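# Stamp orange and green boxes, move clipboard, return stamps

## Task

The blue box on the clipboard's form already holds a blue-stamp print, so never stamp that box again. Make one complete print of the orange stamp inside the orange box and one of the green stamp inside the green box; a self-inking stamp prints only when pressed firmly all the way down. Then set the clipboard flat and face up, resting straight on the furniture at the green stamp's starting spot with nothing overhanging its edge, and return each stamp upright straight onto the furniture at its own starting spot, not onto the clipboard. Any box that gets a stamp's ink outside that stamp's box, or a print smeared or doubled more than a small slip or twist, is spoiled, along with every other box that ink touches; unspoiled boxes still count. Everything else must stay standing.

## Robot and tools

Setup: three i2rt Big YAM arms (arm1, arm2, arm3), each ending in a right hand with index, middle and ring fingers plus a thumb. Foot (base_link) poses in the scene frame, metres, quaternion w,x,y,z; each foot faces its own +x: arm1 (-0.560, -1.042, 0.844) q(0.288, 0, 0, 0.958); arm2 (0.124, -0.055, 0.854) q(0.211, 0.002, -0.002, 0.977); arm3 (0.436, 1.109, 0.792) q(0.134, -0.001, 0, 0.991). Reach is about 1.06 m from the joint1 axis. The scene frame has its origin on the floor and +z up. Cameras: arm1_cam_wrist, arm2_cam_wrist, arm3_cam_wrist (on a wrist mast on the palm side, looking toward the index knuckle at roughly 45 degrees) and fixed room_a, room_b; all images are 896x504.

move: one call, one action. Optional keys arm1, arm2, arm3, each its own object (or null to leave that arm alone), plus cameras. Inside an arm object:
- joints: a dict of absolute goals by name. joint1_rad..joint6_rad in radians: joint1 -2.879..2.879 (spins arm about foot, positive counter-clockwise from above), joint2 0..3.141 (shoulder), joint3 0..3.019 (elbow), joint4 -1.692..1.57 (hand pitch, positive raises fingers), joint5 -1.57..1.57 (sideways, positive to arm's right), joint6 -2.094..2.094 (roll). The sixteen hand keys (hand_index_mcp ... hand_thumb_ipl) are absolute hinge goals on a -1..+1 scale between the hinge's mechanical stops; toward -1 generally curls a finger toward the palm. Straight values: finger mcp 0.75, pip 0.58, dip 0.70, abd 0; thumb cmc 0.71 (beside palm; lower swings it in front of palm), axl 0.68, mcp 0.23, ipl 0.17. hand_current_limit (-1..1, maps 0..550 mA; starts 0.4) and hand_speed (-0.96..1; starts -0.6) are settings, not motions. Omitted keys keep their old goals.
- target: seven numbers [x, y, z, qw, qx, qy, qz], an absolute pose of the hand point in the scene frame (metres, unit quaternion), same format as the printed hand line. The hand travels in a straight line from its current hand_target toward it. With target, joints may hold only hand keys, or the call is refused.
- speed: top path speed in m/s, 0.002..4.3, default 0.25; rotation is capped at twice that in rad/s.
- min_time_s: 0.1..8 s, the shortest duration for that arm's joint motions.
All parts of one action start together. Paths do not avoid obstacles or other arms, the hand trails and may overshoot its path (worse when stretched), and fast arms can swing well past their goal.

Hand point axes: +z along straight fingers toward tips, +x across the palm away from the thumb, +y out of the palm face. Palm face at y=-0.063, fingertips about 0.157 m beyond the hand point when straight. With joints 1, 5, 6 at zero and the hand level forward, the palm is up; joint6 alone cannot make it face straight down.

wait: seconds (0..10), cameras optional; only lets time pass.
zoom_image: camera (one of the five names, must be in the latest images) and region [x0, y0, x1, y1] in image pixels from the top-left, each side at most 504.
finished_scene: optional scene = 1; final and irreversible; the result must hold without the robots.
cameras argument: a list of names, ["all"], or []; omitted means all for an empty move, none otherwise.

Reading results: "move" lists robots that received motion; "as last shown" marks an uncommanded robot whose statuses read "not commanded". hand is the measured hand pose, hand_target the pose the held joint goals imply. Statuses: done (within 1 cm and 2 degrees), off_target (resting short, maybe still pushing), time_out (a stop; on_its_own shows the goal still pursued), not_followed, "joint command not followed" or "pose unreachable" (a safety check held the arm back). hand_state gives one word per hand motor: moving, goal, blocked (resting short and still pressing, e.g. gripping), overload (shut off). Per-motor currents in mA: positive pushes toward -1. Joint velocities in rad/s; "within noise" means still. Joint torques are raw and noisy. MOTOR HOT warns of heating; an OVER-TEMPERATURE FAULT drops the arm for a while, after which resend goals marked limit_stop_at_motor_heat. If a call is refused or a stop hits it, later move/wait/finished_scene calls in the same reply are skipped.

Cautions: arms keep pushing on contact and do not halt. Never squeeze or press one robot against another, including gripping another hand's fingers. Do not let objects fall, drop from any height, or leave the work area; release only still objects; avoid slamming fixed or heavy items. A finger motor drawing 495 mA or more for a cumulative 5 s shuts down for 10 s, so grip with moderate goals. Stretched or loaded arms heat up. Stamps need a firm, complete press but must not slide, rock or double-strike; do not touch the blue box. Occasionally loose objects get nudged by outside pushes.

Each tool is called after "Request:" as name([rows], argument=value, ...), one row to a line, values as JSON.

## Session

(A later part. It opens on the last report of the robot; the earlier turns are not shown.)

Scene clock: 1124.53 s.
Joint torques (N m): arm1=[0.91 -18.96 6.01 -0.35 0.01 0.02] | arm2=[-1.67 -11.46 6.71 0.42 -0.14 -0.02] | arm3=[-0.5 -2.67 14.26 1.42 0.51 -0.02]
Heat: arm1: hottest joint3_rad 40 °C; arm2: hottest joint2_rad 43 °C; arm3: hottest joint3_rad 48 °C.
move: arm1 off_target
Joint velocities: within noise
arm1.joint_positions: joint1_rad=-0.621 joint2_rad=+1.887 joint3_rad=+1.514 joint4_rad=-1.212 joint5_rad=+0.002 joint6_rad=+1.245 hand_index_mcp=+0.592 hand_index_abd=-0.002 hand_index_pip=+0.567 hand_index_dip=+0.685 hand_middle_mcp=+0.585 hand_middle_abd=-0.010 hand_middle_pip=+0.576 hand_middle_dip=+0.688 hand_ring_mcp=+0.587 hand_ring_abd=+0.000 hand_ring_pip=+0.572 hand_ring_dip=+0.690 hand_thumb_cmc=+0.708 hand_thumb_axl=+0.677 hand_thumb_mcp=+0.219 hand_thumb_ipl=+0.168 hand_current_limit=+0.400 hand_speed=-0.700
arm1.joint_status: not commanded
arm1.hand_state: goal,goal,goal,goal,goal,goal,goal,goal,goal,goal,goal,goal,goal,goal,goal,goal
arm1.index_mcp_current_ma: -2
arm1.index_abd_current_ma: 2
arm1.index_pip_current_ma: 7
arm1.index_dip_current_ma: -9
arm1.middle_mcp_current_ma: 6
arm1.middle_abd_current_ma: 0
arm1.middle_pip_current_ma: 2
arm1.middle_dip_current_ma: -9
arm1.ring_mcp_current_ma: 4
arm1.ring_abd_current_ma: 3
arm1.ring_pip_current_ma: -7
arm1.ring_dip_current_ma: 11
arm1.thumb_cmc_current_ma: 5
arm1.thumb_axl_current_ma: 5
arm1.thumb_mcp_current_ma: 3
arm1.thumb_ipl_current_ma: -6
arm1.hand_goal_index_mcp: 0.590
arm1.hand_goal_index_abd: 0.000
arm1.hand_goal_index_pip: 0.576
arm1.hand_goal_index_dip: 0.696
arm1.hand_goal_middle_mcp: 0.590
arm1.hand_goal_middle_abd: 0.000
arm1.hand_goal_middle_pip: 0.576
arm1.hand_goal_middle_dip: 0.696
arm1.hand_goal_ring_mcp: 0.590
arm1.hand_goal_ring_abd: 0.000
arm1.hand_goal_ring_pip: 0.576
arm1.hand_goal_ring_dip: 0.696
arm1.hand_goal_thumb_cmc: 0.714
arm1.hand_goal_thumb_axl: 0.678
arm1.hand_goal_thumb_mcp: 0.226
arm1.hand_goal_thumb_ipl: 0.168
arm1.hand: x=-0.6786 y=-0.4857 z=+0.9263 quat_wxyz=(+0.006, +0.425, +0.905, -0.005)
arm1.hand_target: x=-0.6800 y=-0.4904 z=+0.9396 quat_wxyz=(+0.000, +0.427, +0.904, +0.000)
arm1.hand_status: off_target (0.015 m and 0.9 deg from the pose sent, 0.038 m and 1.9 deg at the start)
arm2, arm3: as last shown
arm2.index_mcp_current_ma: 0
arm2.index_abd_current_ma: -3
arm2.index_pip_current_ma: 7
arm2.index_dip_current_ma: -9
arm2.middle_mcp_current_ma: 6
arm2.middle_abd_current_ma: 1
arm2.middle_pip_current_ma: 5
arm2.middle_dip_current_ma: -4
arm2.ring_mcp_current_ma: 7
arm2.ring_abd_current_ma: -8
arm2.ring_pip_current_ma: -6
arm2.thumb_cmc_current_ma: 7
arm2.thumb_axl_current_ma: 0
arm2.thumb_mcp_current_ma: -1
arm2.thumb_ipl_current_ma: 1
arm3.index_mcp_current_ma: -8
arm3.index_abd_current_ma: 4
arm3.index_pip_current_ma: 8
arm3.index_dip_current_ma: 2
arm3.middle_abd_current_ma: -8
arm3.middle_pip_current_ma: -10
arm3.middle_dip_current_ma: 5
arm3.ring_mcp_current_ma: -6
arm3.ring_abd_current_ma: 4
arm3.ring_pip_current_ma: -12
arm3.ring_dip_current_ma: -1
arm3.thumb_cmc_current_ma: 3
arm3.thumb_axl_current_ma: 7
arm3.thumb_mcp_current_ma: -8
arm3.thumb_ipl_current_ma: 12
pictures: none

Request:
move(cameras=["arm1_cam_wrist", "room_b"])

Request:
zoom_image(camera="arm1_cam_wrist", region=[280, 0, 560, 200])

Request:
zoom_image(camera="room_b", region=[320, 240, 420, 320])

Scene clock: 1126.87 s.
Joint torques (N m): arm1=[0.91 -18.9 6 -0.34 0 0.03] | arm2=[-1.61 -11.52 6.74 0.36 -0.14 -0.02] | arm3=[-0.67 -2.26 14.27 1.43 0.53 -0.07]
Heat: arm1: hottest joint3_rad 40 °C; arm2: hottest joint2_rad 43 °C; arm3: hottest joint3_rad 48 °C.
Joint velocities: within noise
arm1.joint_positions: joint1_rad=-0.621 joint2_rad=+1.887 joint3_rad=+1.514 joint4_rad=-1.212 joint5_rad=+0.002 joint6_rad=+1.246 hand_index_mcp=+0.592 hand_index_abd=-0.002 hand_index_pip=+0.567 hand_index_dip=+0.685 hand_middle_mcp=+0.585 hand_middle_abd=-0.010 hand_middle_pip=+0.576 hand_middle_dip=+0.688 hand_ring_mcp=+0.587 hand_ring_abd=+0.000 hand_ring_pip=+0.572 hand_ring_dip=+0.690 hand_thumb_cmc=+0.708 hand_thumb_axl=+0.677 hand_thumb_mcp=+0.219 hand_thumb_ipl=+0.168 hand_current_limit=+0.400 hand_speed=-0.700
arm1.joint_status: not commanded
arm1.hand_state: goal,goal,goal,goal,goal,goal,goal,goal,goal,goal,goal,goal,goal,goal,goal,goal
arm1.index_mcp_current_ma: -8
arm1.index_abd_current_ma: 2
arm1.index_pip_current_ma: 12
arm1.index_dip_current_ma: 0
arm1.middle_mcp_current_ma: 2
arm1.middle_abd_current_ma: 3
arm1.middle_pip_current_ma: 1
arm1.middle_dip_current_ma: -2
arm1.ring_mcp_current_ma: 5
arm1.ring_abd_current_ma: -2
arm1.ring_pip_current_ma: -12
arm1.ring_dip_current_ma: 5
arm1.thumb_cmc_current_ma: 8
arm1.thumb_axl_current_ma: 3
arm1.thumb_mcp_current_ma: 3
arm1.thumb_ipl_current_ma: 3
arm1.hand_goal_index_mcp: 0.590
arm1.hand_goal_index_abd: 0.000
arm1.hand_goal_index_pip: 0.576
arm1.hand_goal_index_dip: 0.696
arm1.hand_goal_middle_mcp: 0.590
arm1.hand_goal_middle_abd: 0.000
arm1.hand_goal_middle_pip: 0.576
arm1.hand_goal_middle_dip: 0.696
arm1.hand_goal_ring_mcp: 0.590
arm1.hand_goal_ring_abd: 0.000
arm1.hand_goal_ring_pip: 0.576
arm1.hand_goal_ring_dip: 0.696
arm1.hand_goal_thumb_cmc: 0.714
arm1.hand_goal_thumb_axl: 0.678
arm1.hand_goal_thumb_mcp: 0.226
arm1.hand_goal_thumb_ipl: 0.168
arm1.hand: x=-0.6785 y=-0.4857 z=+0.9263 quat_wxyz=(+0.006, +0.425, +0.905, -0.005) (m; scene frame)
arm1.hand_target: x=-0.6800 y=-0.4904 z=+0.9396 quat_wxyz=(+0.000, +0.427, +0.904, +0.000) (m; scene frame)
arm1.hand_status: off_target (0.015 m and 0.9 deg from the pose sent, 0.038 m and 1.9 deg at the start)
arm2.joint_positions: joint1_rad=+0.005 joint2_rad=+1.505 joint3_rad=+1.100 joint4_rad=-1.099 joint5_rad=-0.046 joint6_rad=-0.525 hand_index_mcp=-0.281 hand_index_abd=+0.005 hand_index_pip=+0.593 hand_index_dip=+0.701 hand_middle_mcp=-0.281 hand_middle_abd=+0.009 hand_middle_pip=+0.590 hand_middle_dip=+0.691 hand_ring_mcp=-0.281 hand_ring_abd=+0.005 hand_ring_pip=+0.593 hand_ring_dip=+0.704 hand_thumb_cmc=-0.564 hand_thumb_axl=+0.681 hand_thumb_mcp=+0.494 hand_thumb_ipl=-0.482 hand_current_limit=+0.550 hand_speed=-0.800
arm2.joint_status: not commanded
arm2.hand_state: goal,goal,goal,goal,goal,goal,goal,goal,goal,goal,goal,goal,goal,goal,goal,goal
arm2.index_mcp_current_ma: 1
arm2.index_abd_current_ma: -4
arm2.index_pip_current_ma: 1
arm2.index_dip_current_ma: -6
arm2.middle_mcp_current_ma: 7
arm2.middle_abd_current_ma: 7
arm2.middle_pip_current_ma: 1
arm2.middle_dip_current_ma: -2
arm2.ring_mcp_current_ma: 11
arm2.ring_abd_current_ma: -6
arm2.ring_pip_current_ma: -1
arm2.ring_dip_current_ma: 10
arm2.thumb_cmc_current_ma: 9
arm2.thumb_axl_current_ma: -6
arm2.thumb_mcp_current_ma: -2
arm2.thumb_ipl_current_ma: -8
arm2.hand_goal_index_mcp: -0.300
arm2.hand_goal_index_abd: 0.000
arm2.hand_goal_index_pip: 0.576
arm2.hand_goal_index_dip: 0.696
arm2.hand_goal_middle_mcp: -0.300
arm2.hand_goal_middle_abd: 0.000
arm2.hand_goal_middle_pip: 0.576
arm2.hand_goal_middle_dip: 0.696
arm2.hand_goal_ring_mcp: -0.300
arm2.hand_goal_ring_abd: 0.000
arm2.hand_goal_ring_pip: 0.576
arm2.hand_goal_ring_dip: 0.696
arm2.hand_goal_thumb_cmc: -0.570
arm2.hand_goal_thumb_axl: 0.678
arm2.hand_goal_thumb_mcp: 0.500
arm2.hand_goal_thumb_ipl: -0.480
arm2.hand: x=-0.3596 y=+0.1269 z=+0.9785 quat_wxyz=(-0.031, -0.743, +0.668, +0.027) (m; scene frame)
arm2.hand_target: x=-0.3563 y=+0.1280 z=+0.9819 quat_wxyz=(-0.030, -0.744, +0.667, +0.027) (m; scene frame)
arm2.hand_status: not commanded
arm3.joint_positions: joint1_rad=+2.143 joint2_rad=+0.730 joint3_rad=+0.874 joint4_rad=-0.866 joint5_rad=+0.592 joint6_rad=+1.703 hand_index_mcp=+0.754 hand_index_abd=+0.002 hand_index_pip=+0.577 hand_index_dip=+0.696 hand_middle_mcp=+0.754 hand_middle_abd=+0.003 hand_middle_pip=+0.577 hand_middle_dip=+0.696 hand_ring_mcp=+0.774 hand_ring_abd=+0.022 hand_ring_pip=+0.591 hand_ring_dip=+0.702 hand_thumb_cmc=+0.714 hand_thumb_axl=+0.677 hand_thumb_mcp=+0.226 hand_thumb_ipl=+0.168 hand_current_limit=+0.400 hand_speed=-0.600
arm3.joint_status: not commanded
arm3.hand_state: goal,goal,goal,goal,goal,goal,goal,goal,blocked,blocked,goal,goal,goal,goal,goal,goal
arm3.index_mcp_current_ma: -4
arm3.index_abd_current_ma: 8
arm3.index_pip_current_ma: 7
arm3.index_dip_current_ma: -3
arm3.middle_mcp_current_ma: 11
arm3.middle_abd_current_ma: -8
arm3.middle_pip_current_ma: -4
arm3.middle_dip_current_ma: 0
arm3.ring_mcp_current_ma: -6
arm3.ring_abd_current_ma: 4
arm3.ring_pip_current_ma: -11
arm3.ring_dip_current_ma: 1
arm3.thumb_cmc_current_ma: 0
arm3.thumb_axl_current_ma: 6
arm3.thumb_mcp_current_ma: -7
arm3.thumb_ipl_current_ma: 3
arm3.hand_goal_index_mcp: 0.754
arm3.hand_goal_index_abd: 0.000
arm3.hand_goal_index_pip: 0.576
arm3.hand_goal_index_dip: 0.696
arm3.hand_goal_middle_mcp: 0.754
arm3.hand_goal_middle_abd: 0.000
arm3.hand_goal_middle_pip: 0.576
arm3.hand_goal_middle_dip: 0.696
arm3.hand_goal_ring_mcp: 0.754
arm3.hand_goal_ring_abd: 0.000
arm3.hand_goal_ring_pip: 0.576
arm3.hand_goal_ring_dip: 0.696
arm3.hand_goal_thumb_cmc: 0.714
arm3.hand_goal_thumb_axl: 0.678
arm3.hand_goal_thumb_mcp: 0.226
arm3.hand_goal_thumb_ipl: 0.168
arm3.hand: x=+0.3588 y=+0.8021 z=+1.1410 quat_wxyz=(-0.435, -0.589, +0.654, -0.190) (m; scene frame)
arm3.hand_target: x=+0.3569 y=+0.8011 z=+1.1598 quat_wxyz=(-0.441, -0.576, +0.658, -0.202) (m; scene frame)
arm3.hand_status: not commanded
pictures: arm1_cam_wrist, room_b
camera_calibration:
arm1_cam_wrist: T_world_to_cam=[[0.97645, -0.21555, 0.00944, 0.58193], [-0.16046, -0.69625, 0.69964, -1.13498], [-0.14424, -0.68467, -0.71444, 0.35641]] pos_world=[-0.69893, -0.42077, 1.04321]

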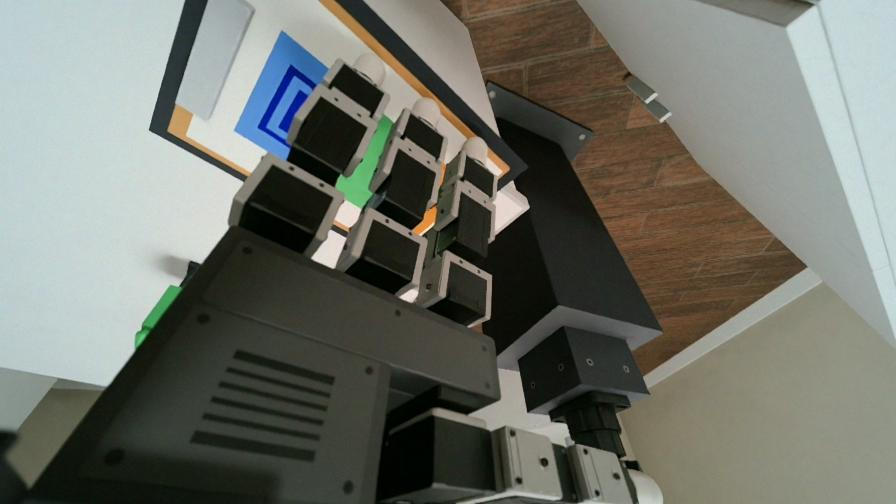

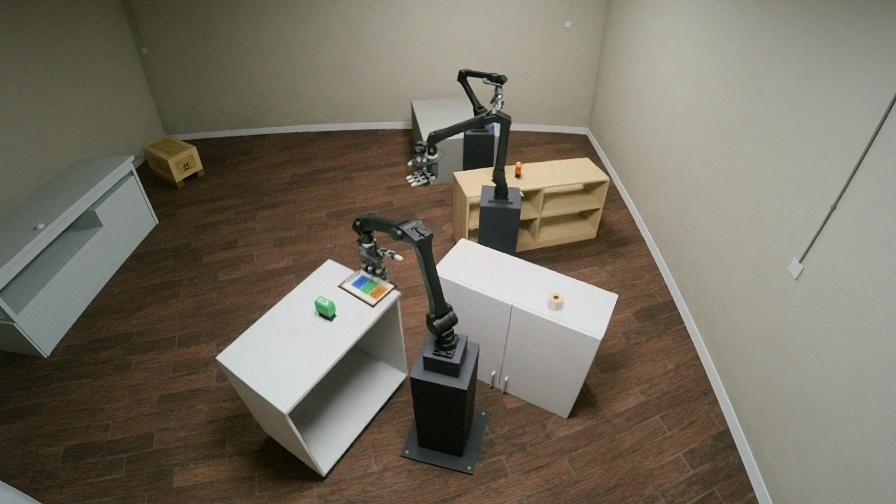

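Scaled by 1.800 from the camera's image (finer frame: 1280x720).

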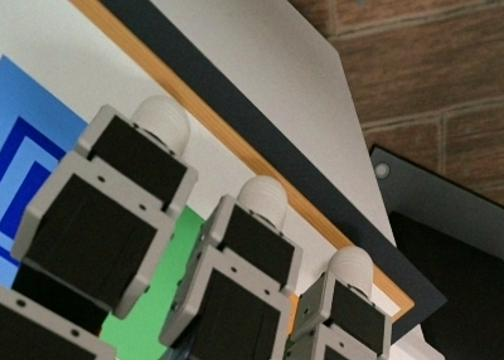

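Scaled by 5.040 from the camera's image (finer frame: 1280x720).

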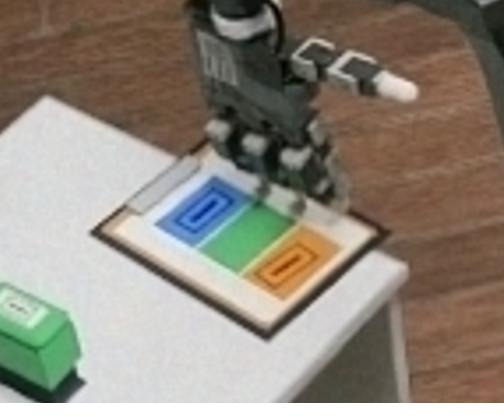

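Request:
zoom_image(camera="arm1_cam_wrist", region=[430, 100, 590, 240])

Scaled by 3.150 from the camera's image (finer frame: 1280x720).

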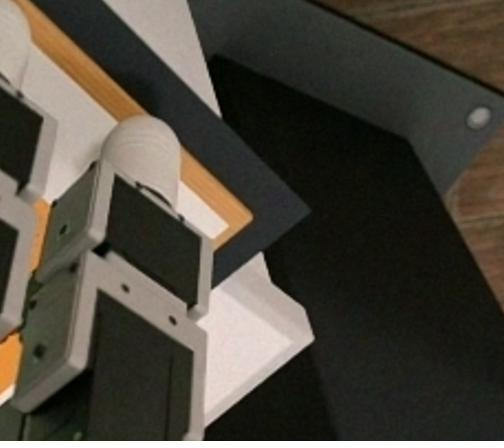

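Request:
move(arm1={"target": [-0.644, -0.461, 0.940, 0, 0.4274, 0.9041, 0], "speed": 0.06})

Request:
move(arm1={"target": [-0.645, -0.462, 0.924, 0, 0.4274, 0.9041, 0], "speed": 0.04}, cameras=["arm1_cam_wrist", "room_b"])

Request:
zoom_image(camera="room_b", region=[320, 240, 420, 320])

Scene clock: 1146.97 s.
Joint torques (N m): arm1=[0.26 -15.97 9.94 -0.36 0.04 -0.15] | arm2=[-1.44 -11.75 6.79 0.38 -0.14 -0.02] | arm3=[-0.44 -2.9 14.11 1.37 0.53 -0.08]
Heat: arm1: hottest joint3_rad 40 °C; arm2: hottest joint2_rad 42 °C; arm3: hottest joint3_rad 48 °C.
move: arm1 off_target
Joint velocities: within noise
arm1.joint_positions: joint1_rad=-0.689 joint2_rad=+1.887 joint3_rad=+1.514 joint4_rad=-1.231 joint5_rad=+0.002 joint6_rad=+1.187 hand_index_mcp=+0.592 hand_index_abd=-0.002 hand_index_pip=+0.567 hand_index_dip=+0.685 hand_middle_mcp=+0.585 hand_middle_abd=-0.011 hand_middle_pip=+0.576 hand_middle_dip=+0.688 hand_ring_mcp=+0.587 hand_ring_abd=+0.000 hand_ring_pip=+0.572 hand_ring_dip=+0.690 hand_thumb_cmc=+0.707 hand_thumb_axl=+0.677 hand_thumb_mcp=+0.219 hand_thumb_ipl=+0.168 hand_current_limit=+0.400 hand_speed=-0.700
arm1.joint_status: not commanded
arm1.hand_state: goal,goal,goal,goal,goal,goal,goal,goal,goal,goal,goal,goal,goal,goal,goal,goal
arm1.index_mcp_current_ma: -6
arm1.index_abd_current_ma: 6
arm1.index_pip_current_ma: 10
arm1.index_dip_current_ma: -1
arm1.middle_mcp_current_ma: 3
arm1.middle_abd_current_ma: 3
arm1.middle_pip_current_ma: 4
arm1.middle_dip_current_ma: -4
arm1.ring_mcp_current_ma: 9
arm1.ring_abd_current_ma: 4
arm1.ring_pip_current_ma: -3
arm1.ring_dip_current_ma: -1
arm1.thumb_cmc_current_ma: 5
arm1.thumb_axl_current_ma: 9
arm1.thumb_mcp_current_ma: 0
arm1.thumb_ipl_current_ma: -1
arm1.hand_goal_index_mcp: 0.590
arm1.hand_goal_index_abd: 0.000
arm1.hand_goal_index_pip: 0.576
arm1.hand_goal_index_dip: 0.696
arm1.hand_goal_middle_mcp: 0.590
arm1.hand_goal_middle_abd: 0.000
arm1.hand_goal_middle_pip: 0.576
arm1.hand_goal_middle_dip: 0.696
arm1.hand_goal_ring_mcp: 0.590
arm1.hand_goal_ring_abd: 0.000
arm1.hand_goal_ring_pip: 0.576
arm1.hand_goal_ring_dip: 0.696
arm1.hand_goal_thumb_cmc: 0.714
arm1.hand_goal_thumb_axl: 0.678
arm1.hand_goal_thumb_mcp: 0.226
arm1.hand_goal_thumb_ipl: 0.168
arm1.hand: x=-0.6407 y=-0.4786 z=+0.9261 quat_wxyz=(+0.012, +0.430, +0.903, -0.012)
arm1.hand_target: x=-0.6438 y=-0.4618 z=+0.9403 quat_wxyz=(+0.000, +0.427, +0.904, +0.000)
arm1.hand_status: off_target (0.023 m and 2.0 deg from the pose sent, 0.045 m and 0.9 deg at the start)
arm2, arm3: as last shown
arm2.index_mcp_current_ma: -9
arm2.index_abd_current_ma: -2
arm2.index_pip_current_ma: 7
arm2.index_dip_current_ma: -11
arm2.middle_mcp_current_ma: 2
arm2.middle_abd_current_ma: 3
arm2.middle_pip_current_ma: 5
arm2.middle_dip_current_ma: 2
arm2.ring_mcp_current_ma: 8
arm2.ring_abd_current_ma: -14
arm2.ring_pip_current_ma: -3
arm2.ring_dip_current_ma: 15
arm2.thumb_cmc_current_ma: 6
arm2.thumb_axl_current_ma: -4
arm2.thumb_mcp_current_ma: -12
arm2.thumb_ipl_current_ma: 1
arm3.index_mcp_current_ma: -11
arm3.index_dip_current_ma: 3
arm3.middle_mcp_current_ma: 6
arm3.middle_abd_current_ma: -9
arm3.middle_pip_current_ma: -11
arm3.middle_dip_current_ma: 1
arm3.ring_abd_current_ma: 1
arm3.ring_pip_current_ma: -10
arm3.ring_dip_current_ma: -5
arm3.thumb_cmc_current_ma: -2
arm3.thumb_axl_current_ma: 10
arm3.thumb_ipl_current_ma: 5
pictures: none

Scene clock: 1147.97 s.
Joint torques (N m): arm1=[0.38 -16.32 8.29 0.35 0.02 -0.13] | arm2=[-1.55 -11.46 6.72 0.35 -0.14 0] | arm3=[-0.09 -3.25 14.32 1.26 0.53 -0.04]
Heat: arm1: hottest joint3_rad 40 °C; arm2: hottest joint2_rad 42 °C; arm3: hottest joint3_rad 48 °C.
move: arm1 off_target
Joint velocities: within noise
arm1.joint_positions: joint1_rad=-0.689 joint2_rad=+1.903 joint3_rad=+1.514 joint4_rad=-1.212 joint5_rad=+0.002 joint6_rad=+1.187 hand_index_mcp=+0.592 hand_index_abd=-0.002 hand_index_pip=+0.567 hand_index_dip=+0.685 hand_middle_mcp=+0.585 hand_middle_abd=-0.012 hand_middle_pip=+0.576 hand_middle_dip=+0.688 hand_ring_mcp=+0.587 hand_ring_abd=+0.000 hand_ring_pip=+0.572 hand_ring_dip=+0.690 hand_thumb_cmc=+0.707 hand_thumb_axl=+0.677 hand_thumb_mcp=+0.219 hand_thumb_ipl=+0.168 hand_current_limit=+0.400 hand_speed=-0.700
arm1.joint_status: not commanded
arm1.hand_state: goal,goal,goal,goal,goal,goal,goal,goal,goal,goal,goal,goal,goal,goal,goal,goal
arm1.index_mcp_current_ma: 11
arm1.index_abd_current_ma: 6
arm1.index_pip_current_ma: 8
arm1.index_dip_current_ma: -6
arm1.middle_mcp_current_ma: 3
arm1.middle_abd_current_ma: 0
arm1.middle_pip_current_ma: 2
arm1.middle_dip_current_ma: -7
arm1.ring_mcp_current_ma: -1
arm1.ring_abd_current_ma: 5
arm1.ring_pip_current_ma: -6
arm1.ring_dip_current_ma: -1
arm1.thumb_cmc_current_ma: 11
arm1.thumb_axl_current_ma: 6
arm1.thumb_mcp_current_ma: 2
arm1.thumb_ipl_current_ma: -6
arm1.hand_goal_index_mcp: 0.590
arm1.hand_goal_index_abd: 0.000
arm1.hand_goal_index_pip: 0.576
arm1.hand_goal_index_dip: 0.696
arm1.hand_goal_middle_mcp: 0.590
arm1.hand_goal_middle_abd: 0.000
arm1.hand_goal_middle_pip: 0.576
arm1.hand_goal_middle_dip: 0.696
arm1.hand_goal_ring_mcp: 0.590
arm1.hand_goal_ring_abd: 0.000
arm1.hand_goal_ring_pip: 0.576
arm1.hand_goal_ring_dip: 0.696
arm1.hand_goal_thumb_cmc: 0.714
arm1.hand_goal_thumb_axl: 0.678
arm1.hand_goal_thumb_mcp: 0.226
arm1.hand_goal_thumb_ipl: 0.168
arm1.hand: x=-0.6418 y=-0.4749 z=+0.9175 quat_wxyz=(+0.011, +0.430, +0.903, -0.011)
arm1.hand_target: x=-0.6449 y=-0.4624 z=+0.9241 quat_wxyz=(+0.000, +0.427, +0.904, +0.000)
arm1.hand_status: off_target (0.015 m and 1.8 deg from the pose sent, 0.017 m and 2.0 deg at the start)
arm2, arm3: as last shown
arm2.index_mcp_current_ma: -1
arm2.index_abd_current_ma: -16
arm2.index_pip_current_ma: 13
arm2.index_dip_current_ma: -5
arm2.middle_mcp_current_ma: 10
arm2.middle_abd_current_ma: 0
arm2.middle_pip_current_ma: 12
arm2.middle_dip_current_ma: 1
arm2.ring_mcp_current_ma: 5
arm2.ring_abd_current_ma: -11
arm2.ring_pip_current_ma: -1
arm2.ring_dip_current_ma: 3
arm2.thumb_cmc_current_ma: 12
arm2.thumb_axl_current_ma: -2
arm2.thumb_mcp_current_ma: -5
arm2.thumb_ipl_current_ma: -3
arm3.index_mcp_current_ma: -3
arm3.index_abd_current_ma: 12
arm3.middle_mcp_current_ma: 12
arm3.middle_abd_current_ma: -8
arm3.middle_pip_current_ma: -8
arm3.middle_dip_current_ma: -3
arm3.ring_mcp_current_ma: -4
arm3.ring_abd_current_ma: 2
arm3.ring_dip_current_ma: -1
arm3.thumb_cmc_current_ma: 0
arm3.thumb_axl_current_ma: 4
arm3.thumb_mcp_current_ma: -12
arm3.thumb_ipl_current_ma: 9
arm1_cam_wrist: T_world_to_cam=[[0.9743, -0.22462, 0.01675, 0.53611], [-0.16981, -0.68364, 0.70979, -1.1247], [-0.14799, -0.69439, -0.70422, 0.34641]] pos_world=[-0.66205, -0.40792, 1.03327]

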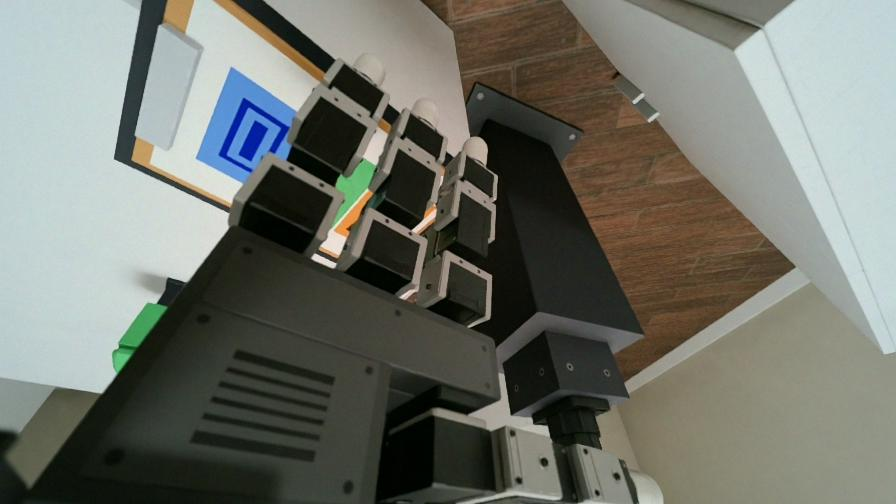

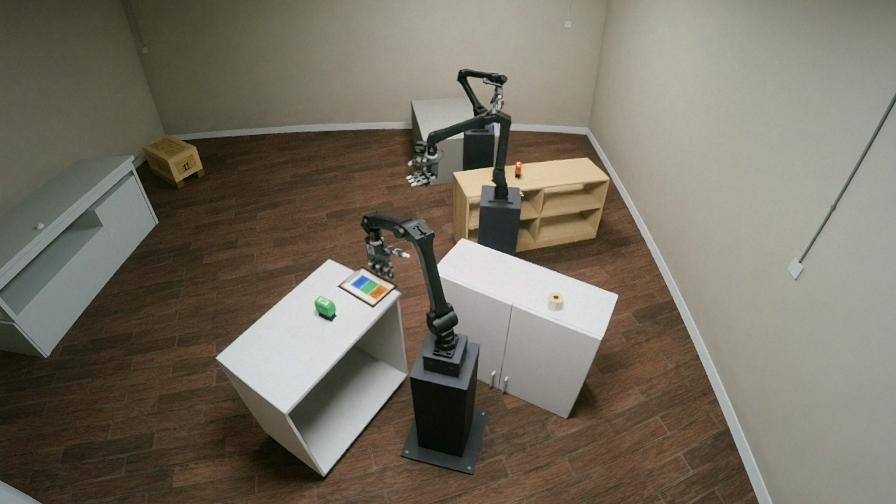

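Scaled by 5.040 from the camera's image (finer frame: 1280x720).

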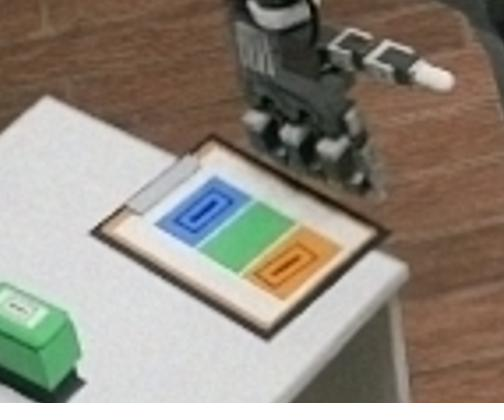

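Request:
move(arm1={"target": [-0.6568, -0.4455, 0.925, 0, 0.4274, 0.9041, 0], "speed": 0.05})

Request:
move(arm1={"target": [-0.6877, -0.4709, 0.925, 0, 0.4274, 0.9041, 0], "speed": 0.03}, cameras=["room_b"])

Request:
zoom_image(camera="room_b", region=[320, 240, 420, 320])

Scene clock: 1158.80 s.
Joint torques (N m): arm1=[1.08 -16.73 10.18 -0.36 0.01 -0.02] | arm2=[-1.49 -11.4 6.78 0.35 -0.15 -0.01] | arm3=[-0.91 -2.32 14.22 1.39 0.54 0]
Heat: arm1: hottest joint3_rad 41 °C; arm2: hottest joint2_rad 42 °C; arm3: hottest joint3_rad 48 °C.
move: arm1 off_target
Joint velocities: within noise
arm1.joint_positions: joint1_rad=-0.687 joint2_rad=+1.946 joint3_rad=+1.559 joint4_rad=-1.222 joint5_rad=+0.002 joint6_rad=+1.187 hand_index_mcp=+0.592 hand_index_abd=-0.002 hand_index_pip=+0.567 hand_index_dip=+0.685 hand_middle_mcp=+0.585 hand_middle_abd=-0.013 hand_middle_pip=+0.576 hand_middle_dip=+0.688 hand_ring_mcp=+0.587 hand_ring_abd=-0.003 hand_ring_pip=+0.572 hand_ring_dip=+0.690 hand_thumb_cmc=+0.707 hand_thumb_axl=+0.677 hand_thumb_mcp=+0.219 hand_thumb_ipl=+0.168 hand_current_limit=+0.400 hand_speed=-0.700
arm1.joint_status: not commanded
arm1.hand_state: goal,goal,goal,goal,goal,goal,goal,goal,goal,goal,goal,goal,goal,goal,goal,goal
arm1.index_mcp_current_ma: -5
arm1.index_abd_current_ma: 5
arm1.index_pip_current_ma: 7
arm1.index_dip_current_ma: -5
arm1.middle_mcp_current_ma: 4
arm1.middle_abd_current_ma: 2
arm1.middle_pip_current_ma: 2
arm1.middle_dip_current_ma: -2
arm1.ring_mcp_current_ma: -4
arm1.ring_abd_current_ma: 1
arm1.ring_pip_current_ma: -2
arm1.ring_dip_current_ma: 9
arm1.thumb_cmc_current_ma: 12
arm1.thumb_axl_current_ma: 9
arm1.thumb_mcp_current_ma: 1
arm1.thumb_ipl_current_ma: -3
arm1.hand_goal_index_mcp: 0.590
arm1.hand_goal_index_abd: 0.000
arm1.hand_goal_index_pip: 0.576
arm1.hand_goal_index_dip: 0.696
arm1.hand_goal_middle_mcp: 0.590
arm1.hand_goal_middle_abd: 0.000
arm1.hand_goal_middle_pip: 0.576
arm1.hand_goal_middle_dip: 0.696
arm1.hand_goal_ring_mcp: 0.590
arm1.hand_goal_ring_abd: 0.000
arm1.hand_goal_ring_pip: 0.576
arm1.hand_goal_ring_dip: 0.696
arm1.hand_goal_thumb_cmc: 0.714
arm1.hand_goal_thumb_axl: 0.678
arm1.hand_goal_thumb_mcp: 0.226
arm1.hand_goal_thumb_ipl: 0.168
arm1.hand: x=-0.6467 y=-0.4629 z=+0.9097 quat_wxyz=(+0.013, +0.429, +0.903, -0.014)
arm1.hand_target: x=-0.6567 y=-0.4466 z=+0.9252 quat_wxyz=(+0.000, +0.427, +0.904, +0.000)
arm1.hand_status: off_target (0.025 m and 2.2 deg from the pose sent, 0.034 m and 1.8 deg at the start)
arm2, arm3: as last shown
arm2.index_mcp_current_ma: 2
arm2.index_abd_current_ma: -1
arm2.index_pip_current_ma: 5
arm2.index_dip_current_ma: -4
arm2.middle_mcp_current_ma: 7
arm2.middle_abd_current_ma: 5
arm2.middle_pip_current_ma: 8
arm2.middle_dip_current_ma: -3
arm2.ring_mcp_current_ma: 4
arm2.ring_abd_current_ma: -1
arm2.ring_pip_current_ma: -6
arm2.ring_dip_current_ma: 13
arm2.thumb_cmc_current_ma: 8
arm2.thumb_axl_current_ma: -1
arm2.thumb_mcp_current_ma: -4
arm2.thumb_ipl_current_ma: -8
arm3.index_mcp_current_ma: -10
arm3.index_abd_current_ma: 7
arm3.index_pip_current_ma: 6
arm3.index_dip_current_ma: -3
arm3.middle_mcp_current_ma: 6
arm3.middle_abd_current_ma: -7
arm3.middle_pip_current_ma: -9
arm3.middle_dip_current_ma: 1
arm3.ring_mcp_current_ma: -5
arm3.ring_abd_current_ma: 3
arm3.ring_pip_current_ma: -4
arm3.ring_dip_current_ma: -2
arm3.thumb_cmc_current_ma: 2
arm3.thumb_axl_current_ma: 5
arm3.thumb_mcp_current_ma: -8
arm3.thumb_ipl_current_ma: 11
pictures: none

Scene clock: 1160.67 s.
Joint torques (N m): arm1=[1.67 -19.19 6.72 0.31 -0.3 0.01] | arm2=[-1.73 -11.69 6.78 0.35 -0.13 -0.01] | arm3=[-0.62 -3.14 14.24 1.18 0.57 0.01]
Heat: arm1: hottest joint3_rad 41 °C; arm2: hottest joint2_rad 42 °C; arm3: hottest joint3_rad 48 °C.
move: arm1 off_target
Joint velocities: within noise
arm1.joint_positions: joint1_rad=-0.632 joint2_rad=+1.946 joint3_rad=+1.559 joint4_rad=-1.222 joint5_rad=+0.009 joint6_rad=+1.249 hand_index_mcp=+0.581 hand_index_abd=-0.002 hand_index_pip=+0.564 hand_index_dip=+0.685 hand_middle_mcp=+0.558 hand_middle_abd=+0.001 hand_middle_pip=+0.560 hand_middle_dip=+0.687 hand_ring_mcp=+0.540 hand_ring_abd=+0.014 hand_ring_pip=+0.553 hand_ring_dip=+0.685 hand_thumb_cmc=+0.707 hand_thumb_axl=+0.677 hand_thumb_mcp=+0.219 hand_thumb_ipl=+0.168 hand_current_limit=+0.400 hand_speed=-0.700
arm1.joint_status: not commanded
arm1.hand_state: goal,goal,goal,goal,blocked,goal,goal,goal,blocked,goal,blocked,goal,goal,goal,goal,goal
arm1.index_mcp_current_ma: -7
arm1.index_abd_current_ma: 3
arm1.index_pip_current_ma: 3
arm1.index_dip_current_ma: -10
arm1.middle_mcp_current_ma: -12
arm1.middle_abd_current_ma: -1
arm1.middle_pip_current_ma: -5
arm1.middle_dip_current_ma: -7
arm1.ring_mcp_current_ma: -16
arm1.ring_abd_current_ma: 5
arm1.ring_pip_current_ma: -11
arm1.ring_dip_current_ma: 0
arm1.thumb_cmc_current_ma: 5
arm1.thumb_axl_current_ma: 13
arm1.thumb_mcp_current_ma: 4
arm1.thumb_ipl_current_ma: -8
arm1.hand_goal_index_mcp: 0.590
arm1.hand_goal_index_abd: 0.000
arm1.hand_goal_index_pip: 0.576
arm1.hand_goal_index_dip: 0.696
arm1.hand_goal_middle_mcp: 0.590
arm1.hand_goal_middle_abd: 0.000
arm1.hand_goal_middle_pip: 0.576
arm1.hand_goal_middle_dip: 0.696
arm1.hand_goal_ring_mcp: 0.590
arm1.hand_goal_ring_abd: 0.000
arm1.hand_goal_ring_pip: 0.576
arm1.hand_goal_ring_dip: 0.696
arm1.hand_goal_thumb_cmc: 0.714
arm1.hand_goal_thumb_axl: 0.678
arm1.hand_goal_thumb_mcp: 0.226
arm1.hand_goal_thumb_ipl: 0.168
arm1.hand: x=-0.6753 y=-0.4731 z=+0.9106 quat_wxyz=(+0.017, +0.432, +0.902, -0.010)
arm1.hand_target: x=-0.6875 y=-0.4712 z=+0.9249 quat_wxyz=(+0.000, +0.427, +0.904, +0.000)
arm1.hand_status: off_target (0.019 m and 2.3 deg from the pose sent, 0.045 m and 2.2 deg at the start)
arm2, arm3: as last shown
arm2.index_mcp_current_ma: -6
arm2.index_pip_current_ma: 7
arm2.index_dip_current_ma: -12
arm2.middle_abd_current_ma: 1
arm2.middle_pip_current_ma: 4
arm2.middle_dip_current_ma: -2
arm2.ring_mcp_current_ma: 7
arm2.ring_abd_current_ma: -7
arm2.ring_pip_current_ma: -11
arm2.ring_dip_current_ma: 9
arm2.thumb_cmc_current_ma: 6
arm2.thumb_axl_current_ma: -5
arm2.thumb_mcp_current_ma: -12
arm2.thumb_ipl_current_ma: -15
arm3.index_mcp_current_ma: -2
arm3.index_abd_current_ma: 8
arm3.index_pip_current_ma: 5
arm3.index_dip_current_ma: 1
arm3.middle_mcp_current_ma: 7
arm3.middle_abd_current_ma: -8
arm3.middle_pip_current_ma: -7
arm3.ring_mcp_current_ma: -6
arm3.ring_abd_current_ma: 4
arm3.ring_pip_current_ma: -9
arm3.ring_dip_current_ma: -4
arm3.thumb_cmc_current_ma: 0
arm3.thumb_axl_current_ma: 3
arm3.thumb_mcp_current_ma: -9
arm3.thumb_ipl_current_ma: 6

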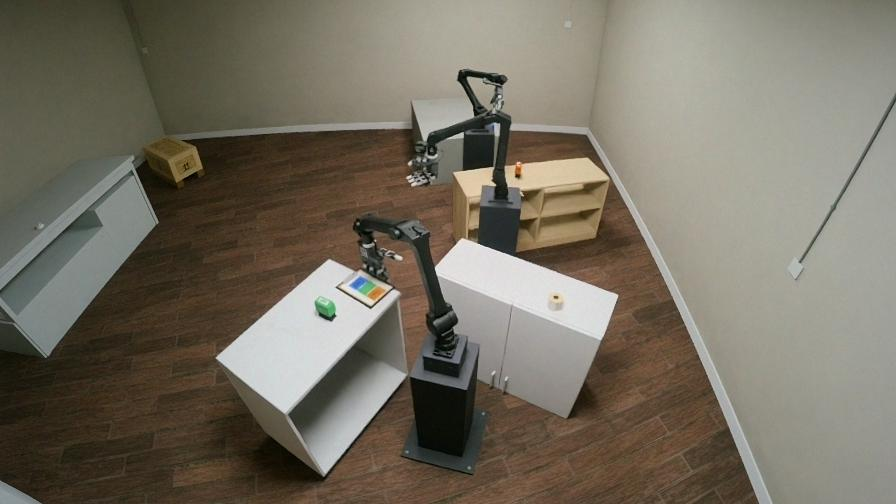

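Scaled by 5.040 from the camera's image (finer frame: 1280x720).

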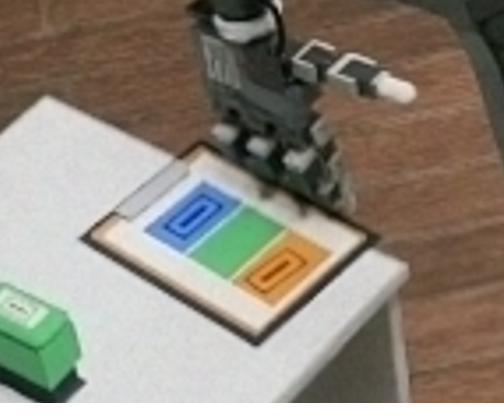

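Request:
move(arm1={"target": [-0.7060, -0.4860, 0.932, 0, 0.4274, 0.9041, 0], "speed": 0.03}, cameras=["room_b"])

Request:
zoom_image(camera="room_b", region=[320, 240, 420, 320])

Scene clock: 1164.53 s.
Joint torques (N m): arm1=[1.14 -19.08 5.98 0.08 -0.12 0.02] | arm2=[-1.67 -11.52 6.78 0.34 -0.15 -0.03] | arm3=[-0.79 -2.55 14.45 1.14 0.47 -0.03]
Heat: arm1: hottest joint3_rad 41 °C; arm2: hottest joint2_rad 42 °C; arm3: hottest joint3_rad 48 °C.
move: arm1 off_target
Joint velocities: within noise
arm1.joint_positions: joint1_rad=-0.585 joint2_rad=+1.924 joint3_rad=+1.555 joint4_rad=-1.222 joint5_rad=+0.005 joint6_rad=+1.288 hand_index_mcp=+0.592 hand_index_abd=-0.001 hand_index_pip=+0.573 hand_index_dip=+0.686 hand_middle_mcp=+0.572 hand_middle_abd=+0.001 hand_middle_pip=+0.562 hand_middle_dip=+0.687 hand_ring_mcp=+0.548 hand_ring_abd=+0.014 hand_ring_pip=+0.552 hand_ring_dip=+0.685 hand_thumb_cmc=+0.708 hand_thumb_axl=+0.677 hand_thumb_mcp=+0.219 hand_thumb_ipl=+0.168 hand_current_limit=+0.400 hand_speed=-0.700
arm1.joint_status: not commanded
arm1.hand_state: goal,goal,goal,goal,goal,goal,goal,goal,blocked,goal,blocked,goal,goal,goal,goal,goal
arm1.index_mcp_current_ma: -6
arm1.index_abd_current_ma: 0
arm1.index_pip_current_ma: 11
arm1.index_dip_current_ma: -6
arm1.middle_mcp_current_ma: 10
arm1.middle_abd_current_ma: 6
arm1.middle_pip_current_ma: -2
arm1.middle_dip_current_ma: 0
arm1.ring_mcp_current_ma: -15
arm1.ring_abd_current_ma: 12
arm1.ring_pip_current_ma: -16
arm1.ring_dip_current_ma: 3
arm1.thumb_cmc_current_ma: 14
arm1.thumb_axl_current_ma: 7
arm1.thumb_mcp_current_ma: -5
arm1.thumb_ipl_current_ma: -7
arm1.hand_goal_index_mcp: 0.590
arm1.hand_goal_index_abd: 0.000
arm1.hand_goal_index_pip: 0.576
arm1.hand_goal_index_dip: 0.696
arm1.hand_goal_middle_mcp: 0.590
arm1.hand_goal_middle_abd: 0.000
arm1.hand_goal_middle_pip: 0.576
arm1.hand_goal_middle_dip: 0.696
arm1.hand_goal_ring_mcp: 0.590
arm1.hand_goal_ring_abd: 0.000
arm1.hand_goal_ring_pip: 0.576
arm1.hand_goal_ring_dip: 0.696
arm1.hand_goal_thumb_cmc: 0.714
arm1.hand_goal_thumb_axl: 0.678
arm1.hand_goal_thumb_mcp: 0.226
arm1.hand_goal_thumb_ipl: 0.168
arm1.hand: x=-0.7009 y=-0.4827 z=+0.9212 quat_wxyz=(+0.009, +0.428, +0.904, -0.005)
arm1.hand_target: x=-0.7060 y=-0.4860 z=+0.9318 quat_wxyz=(+0.000, +0.427, +0.904, +0.000)
arm1.hand_status: off_target (0.012 m and 1.2 deg from the pose sent, 0.040 m and 2.3 deg at the start)
arm2, arm3: as last shown
arm2.index_abd_current_ma: -12
arm2.index_pip_current_ma: 9
arm2.index_dip_current_ma: -8
arm2.middle_mcp_current_ma: 4
arm2.middle_abd_current_ma: 7
arm2.middle_pip_current_ma: -1
arm2.middle_dip_current_ma: -4
arm2.ring_mcp_current_ma: 19
arm2.ring_pip_current_ma: -2
arm2.ring_dip_current_ma: 6
arm2.thumb_cmc_current_ma: 10
arm2.thumb_axl_current_ma: 2
arm2.thumb_mcp_current_ma: -10
arm2.thumb_ipl_current_ma: -8
arm3.index_mcp_current_ma: -8
arm3.index_abd_current_ma: 7
arm3.index_pip_current_ma: 9
arm3.middle_mcp_current_ma: 6
arm3.middle_pip_current_ma: -9
arm3.middle_dip_current_ma: 0
arm3.ring_mcp_current_ma: -8
arm3.ring_abd_current_ma: 3
arm3.thumb_cmc_current_ma: -3
arm3.thumb_axl_current_ma: 8
arm3.thumb_mcp_current_ma: -6

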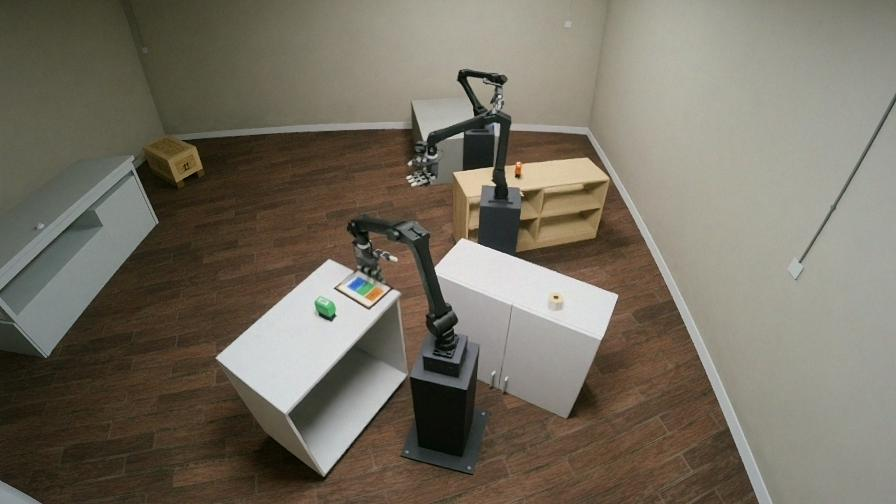

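Scaled by 5.040 from the camera's image (finer frame: 1280x720).

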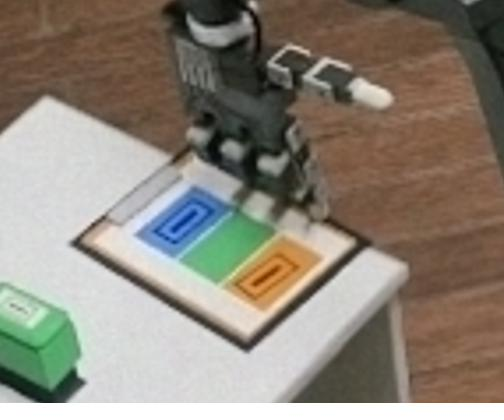

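Request:
move(arm1={"target": [-0.7270, -0.4950, 0.931, 0, 0.4274, 0.9041, 0], "speed": 0.03}, cameras=["room_b"])

Request:
zoom_image(camera="room_b", region=[320, 240, 420, 320])

Scene clock: 1168.67 s.
Joint torques (N m): arm1=[1.14 -18.78 6.01 0.13 -0.19 0.01] | arm2=[-1.49 -11.63 6.75 0.39 -0.15 -0.01] | arm3=[-0.85 -2.08 14.28 1.51 0.47 -0.03]
Heat: arm1: hottest joint3_rad 40 °C; arm2: hottest joint2_rad 42 °C; arm3: hottest joint3_rad 48 °C.
move: arm1 off_target
Joint velocities: within noise
arm1.joint_positions: joint1_rad=-0.545 joint2_rad=+1.923 joint3_rad=+1.555 joint4_rad=-1.222 joint5_rad=+0.006 joint6_rad=+1.328 hand_index_mcp=+0.592 hand_index_abd=-0.001 hand_index_pip=+0.573 hand_index_dip=+0.686 hand_middle_mcp=+0.567 hand_middle_abd=+0.001 hand_middle_pip=+0.563 hand_middle_dip=+0.688 hand_ring_mcp=+0.533 hand_ring_abd=+0.014 hand_ring_pip=+0.547 hand_ring_dip=+0.683 hand_thumb_cmc=+0.708 hand_thumb_axl=+0.677 hand_thumb_mcp=+0.219 hand_thumb_ipl=+0.168 hand_current_limit=+0.400 hand_speed=-0.700
arm1.joint_status: not commanded
arm1.hand_state: goal,goal,goal,goal,blocked,goal,goal,goal,blocked,goal,blocked,goal,goal,goal,goal,goal
arm1.index_mcp_current_ma: -1
arm1.index_abd_current_ma: 4
arm1.index_pip_current_ma: 3
arm1.index_dip_current_ma: -8
arm1.middle_mcp_current_ma: 2
arm1.middle_abd_current_ma: 4
arm1.middle_pip_current_ma: -6
arm1.middle_dip_current_ma: -3
arm1.ring_mcp_current_ma: -20
arm1.ring_abd_current_ma: 5
arm1.ring_pip_current_ma: -9
arm1.ring_dip_current_ma: 0
arm1.thumb_cmc_current_ma: 6
arm1.thumb_axl_current_ma: 14
arm1.thumb_mcp_current_ma: 1
arm1.thumb_ipl_current_ma: -8
arm1.hand_goal_index_mcp: 0.590
arm1.hand_goal_index_abd: 0.000
arm1.hand_goal_index_pip: 0.576
arm1.hand_goal_index_dip: 0.696
arm1.hand_goal_middle_mcp: 0.590
arm1.hand_goal_middle_abd: 0.000
arm1.hand_goal_middle_pip: 0.576
arm1.hand_goal_middle_dip: 0.696
arm1.hand_goal_ring_mcp: 0.590
arm1.hand_goal_ring_abd: 0.000
arm1.hand_goal_ring_pip: 0.576
arm1.hand_goal_ring_dip: 0.696
arm1.hand_goal_thumb_cmc: 0.714
arm1.hand_goal_thumb_axl: 0.678
arm1.hand_goal_thumb_mcp: 0.226
arm1.hand_goal_thumb_ipl: 0.168
arm1.hand: x=-0.7215 y=-0.4918 z=+0.9220 quat_wxyz=(+0.009, +0.428, +0.904, -0.004)
arm1.hand_target: x=-0.7269 y=-0.4950 z=+0.9310 quat_wxyz=(+0.000, +0.427, +0.904, +0.000)
arm1.hand_status: off_target (0.011 m and 1.1 deg from the pose sent, 0.031 m and 1.2 deg at the start)
arm2, arm3: as last shown
arm2.index_mcp_current_ma: 5
arm2.index_abd_current_ma: -3
arm2.index_pip_current_ma: 1
arm2.index_dip_current_ma: -9
arm2.middle_mcp_current_ma: 17
arm2.middle_abd_current_ma: 3
arm2.middle_pip_current_ma: 10
arm2.middle_dip_current_ma: 0
arm2.ring_mcp_current_ma: 15
arm2.ring_abd_current_ma: -10
arm2.ring_pip_current_ma: -4
arm2.ring_dip_current_ma: 8
arm2.thumb_cmc_current_ma: 7
arm2.thumb_axl_current_ma: -3
arm2.thumb_mcp_current_ma: -13
arm2.thumb_ipl_current_ma: -4
arm3.index_mcp_current_ma: -3
arm3.index_abd_current_ma: 8
arm3.index_pip_current_ma: 3
arm3.index_dip_current_ma: 4
arm3.middle_pip_current_ma: -6
arm3.middle_dip_current_ma: -1
arm3.ring_mcp_current_ma: -9
arm3.ring_abd_current_ma: 4
arm3.ring_dip_current_ma: -6
arm3.thumb_cmc_current_ma: 1
arm3.thumb_axl_current_ma: 11
arm3.thumb_mcp_current_ma: -9
arm3.thumb_ipl_current_ma: 10

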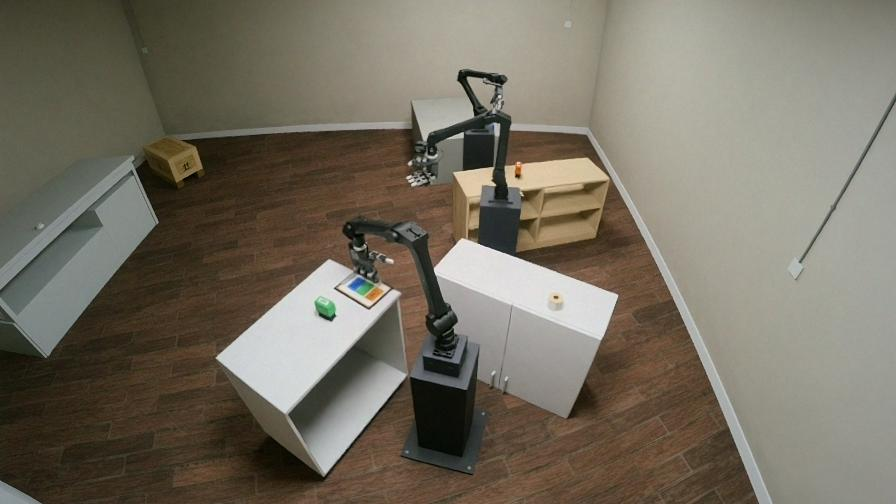

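Scaled by 5.040 from the camera's image (finer frame: 1280x720).

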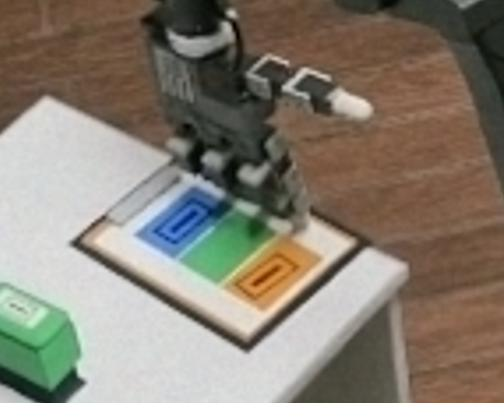

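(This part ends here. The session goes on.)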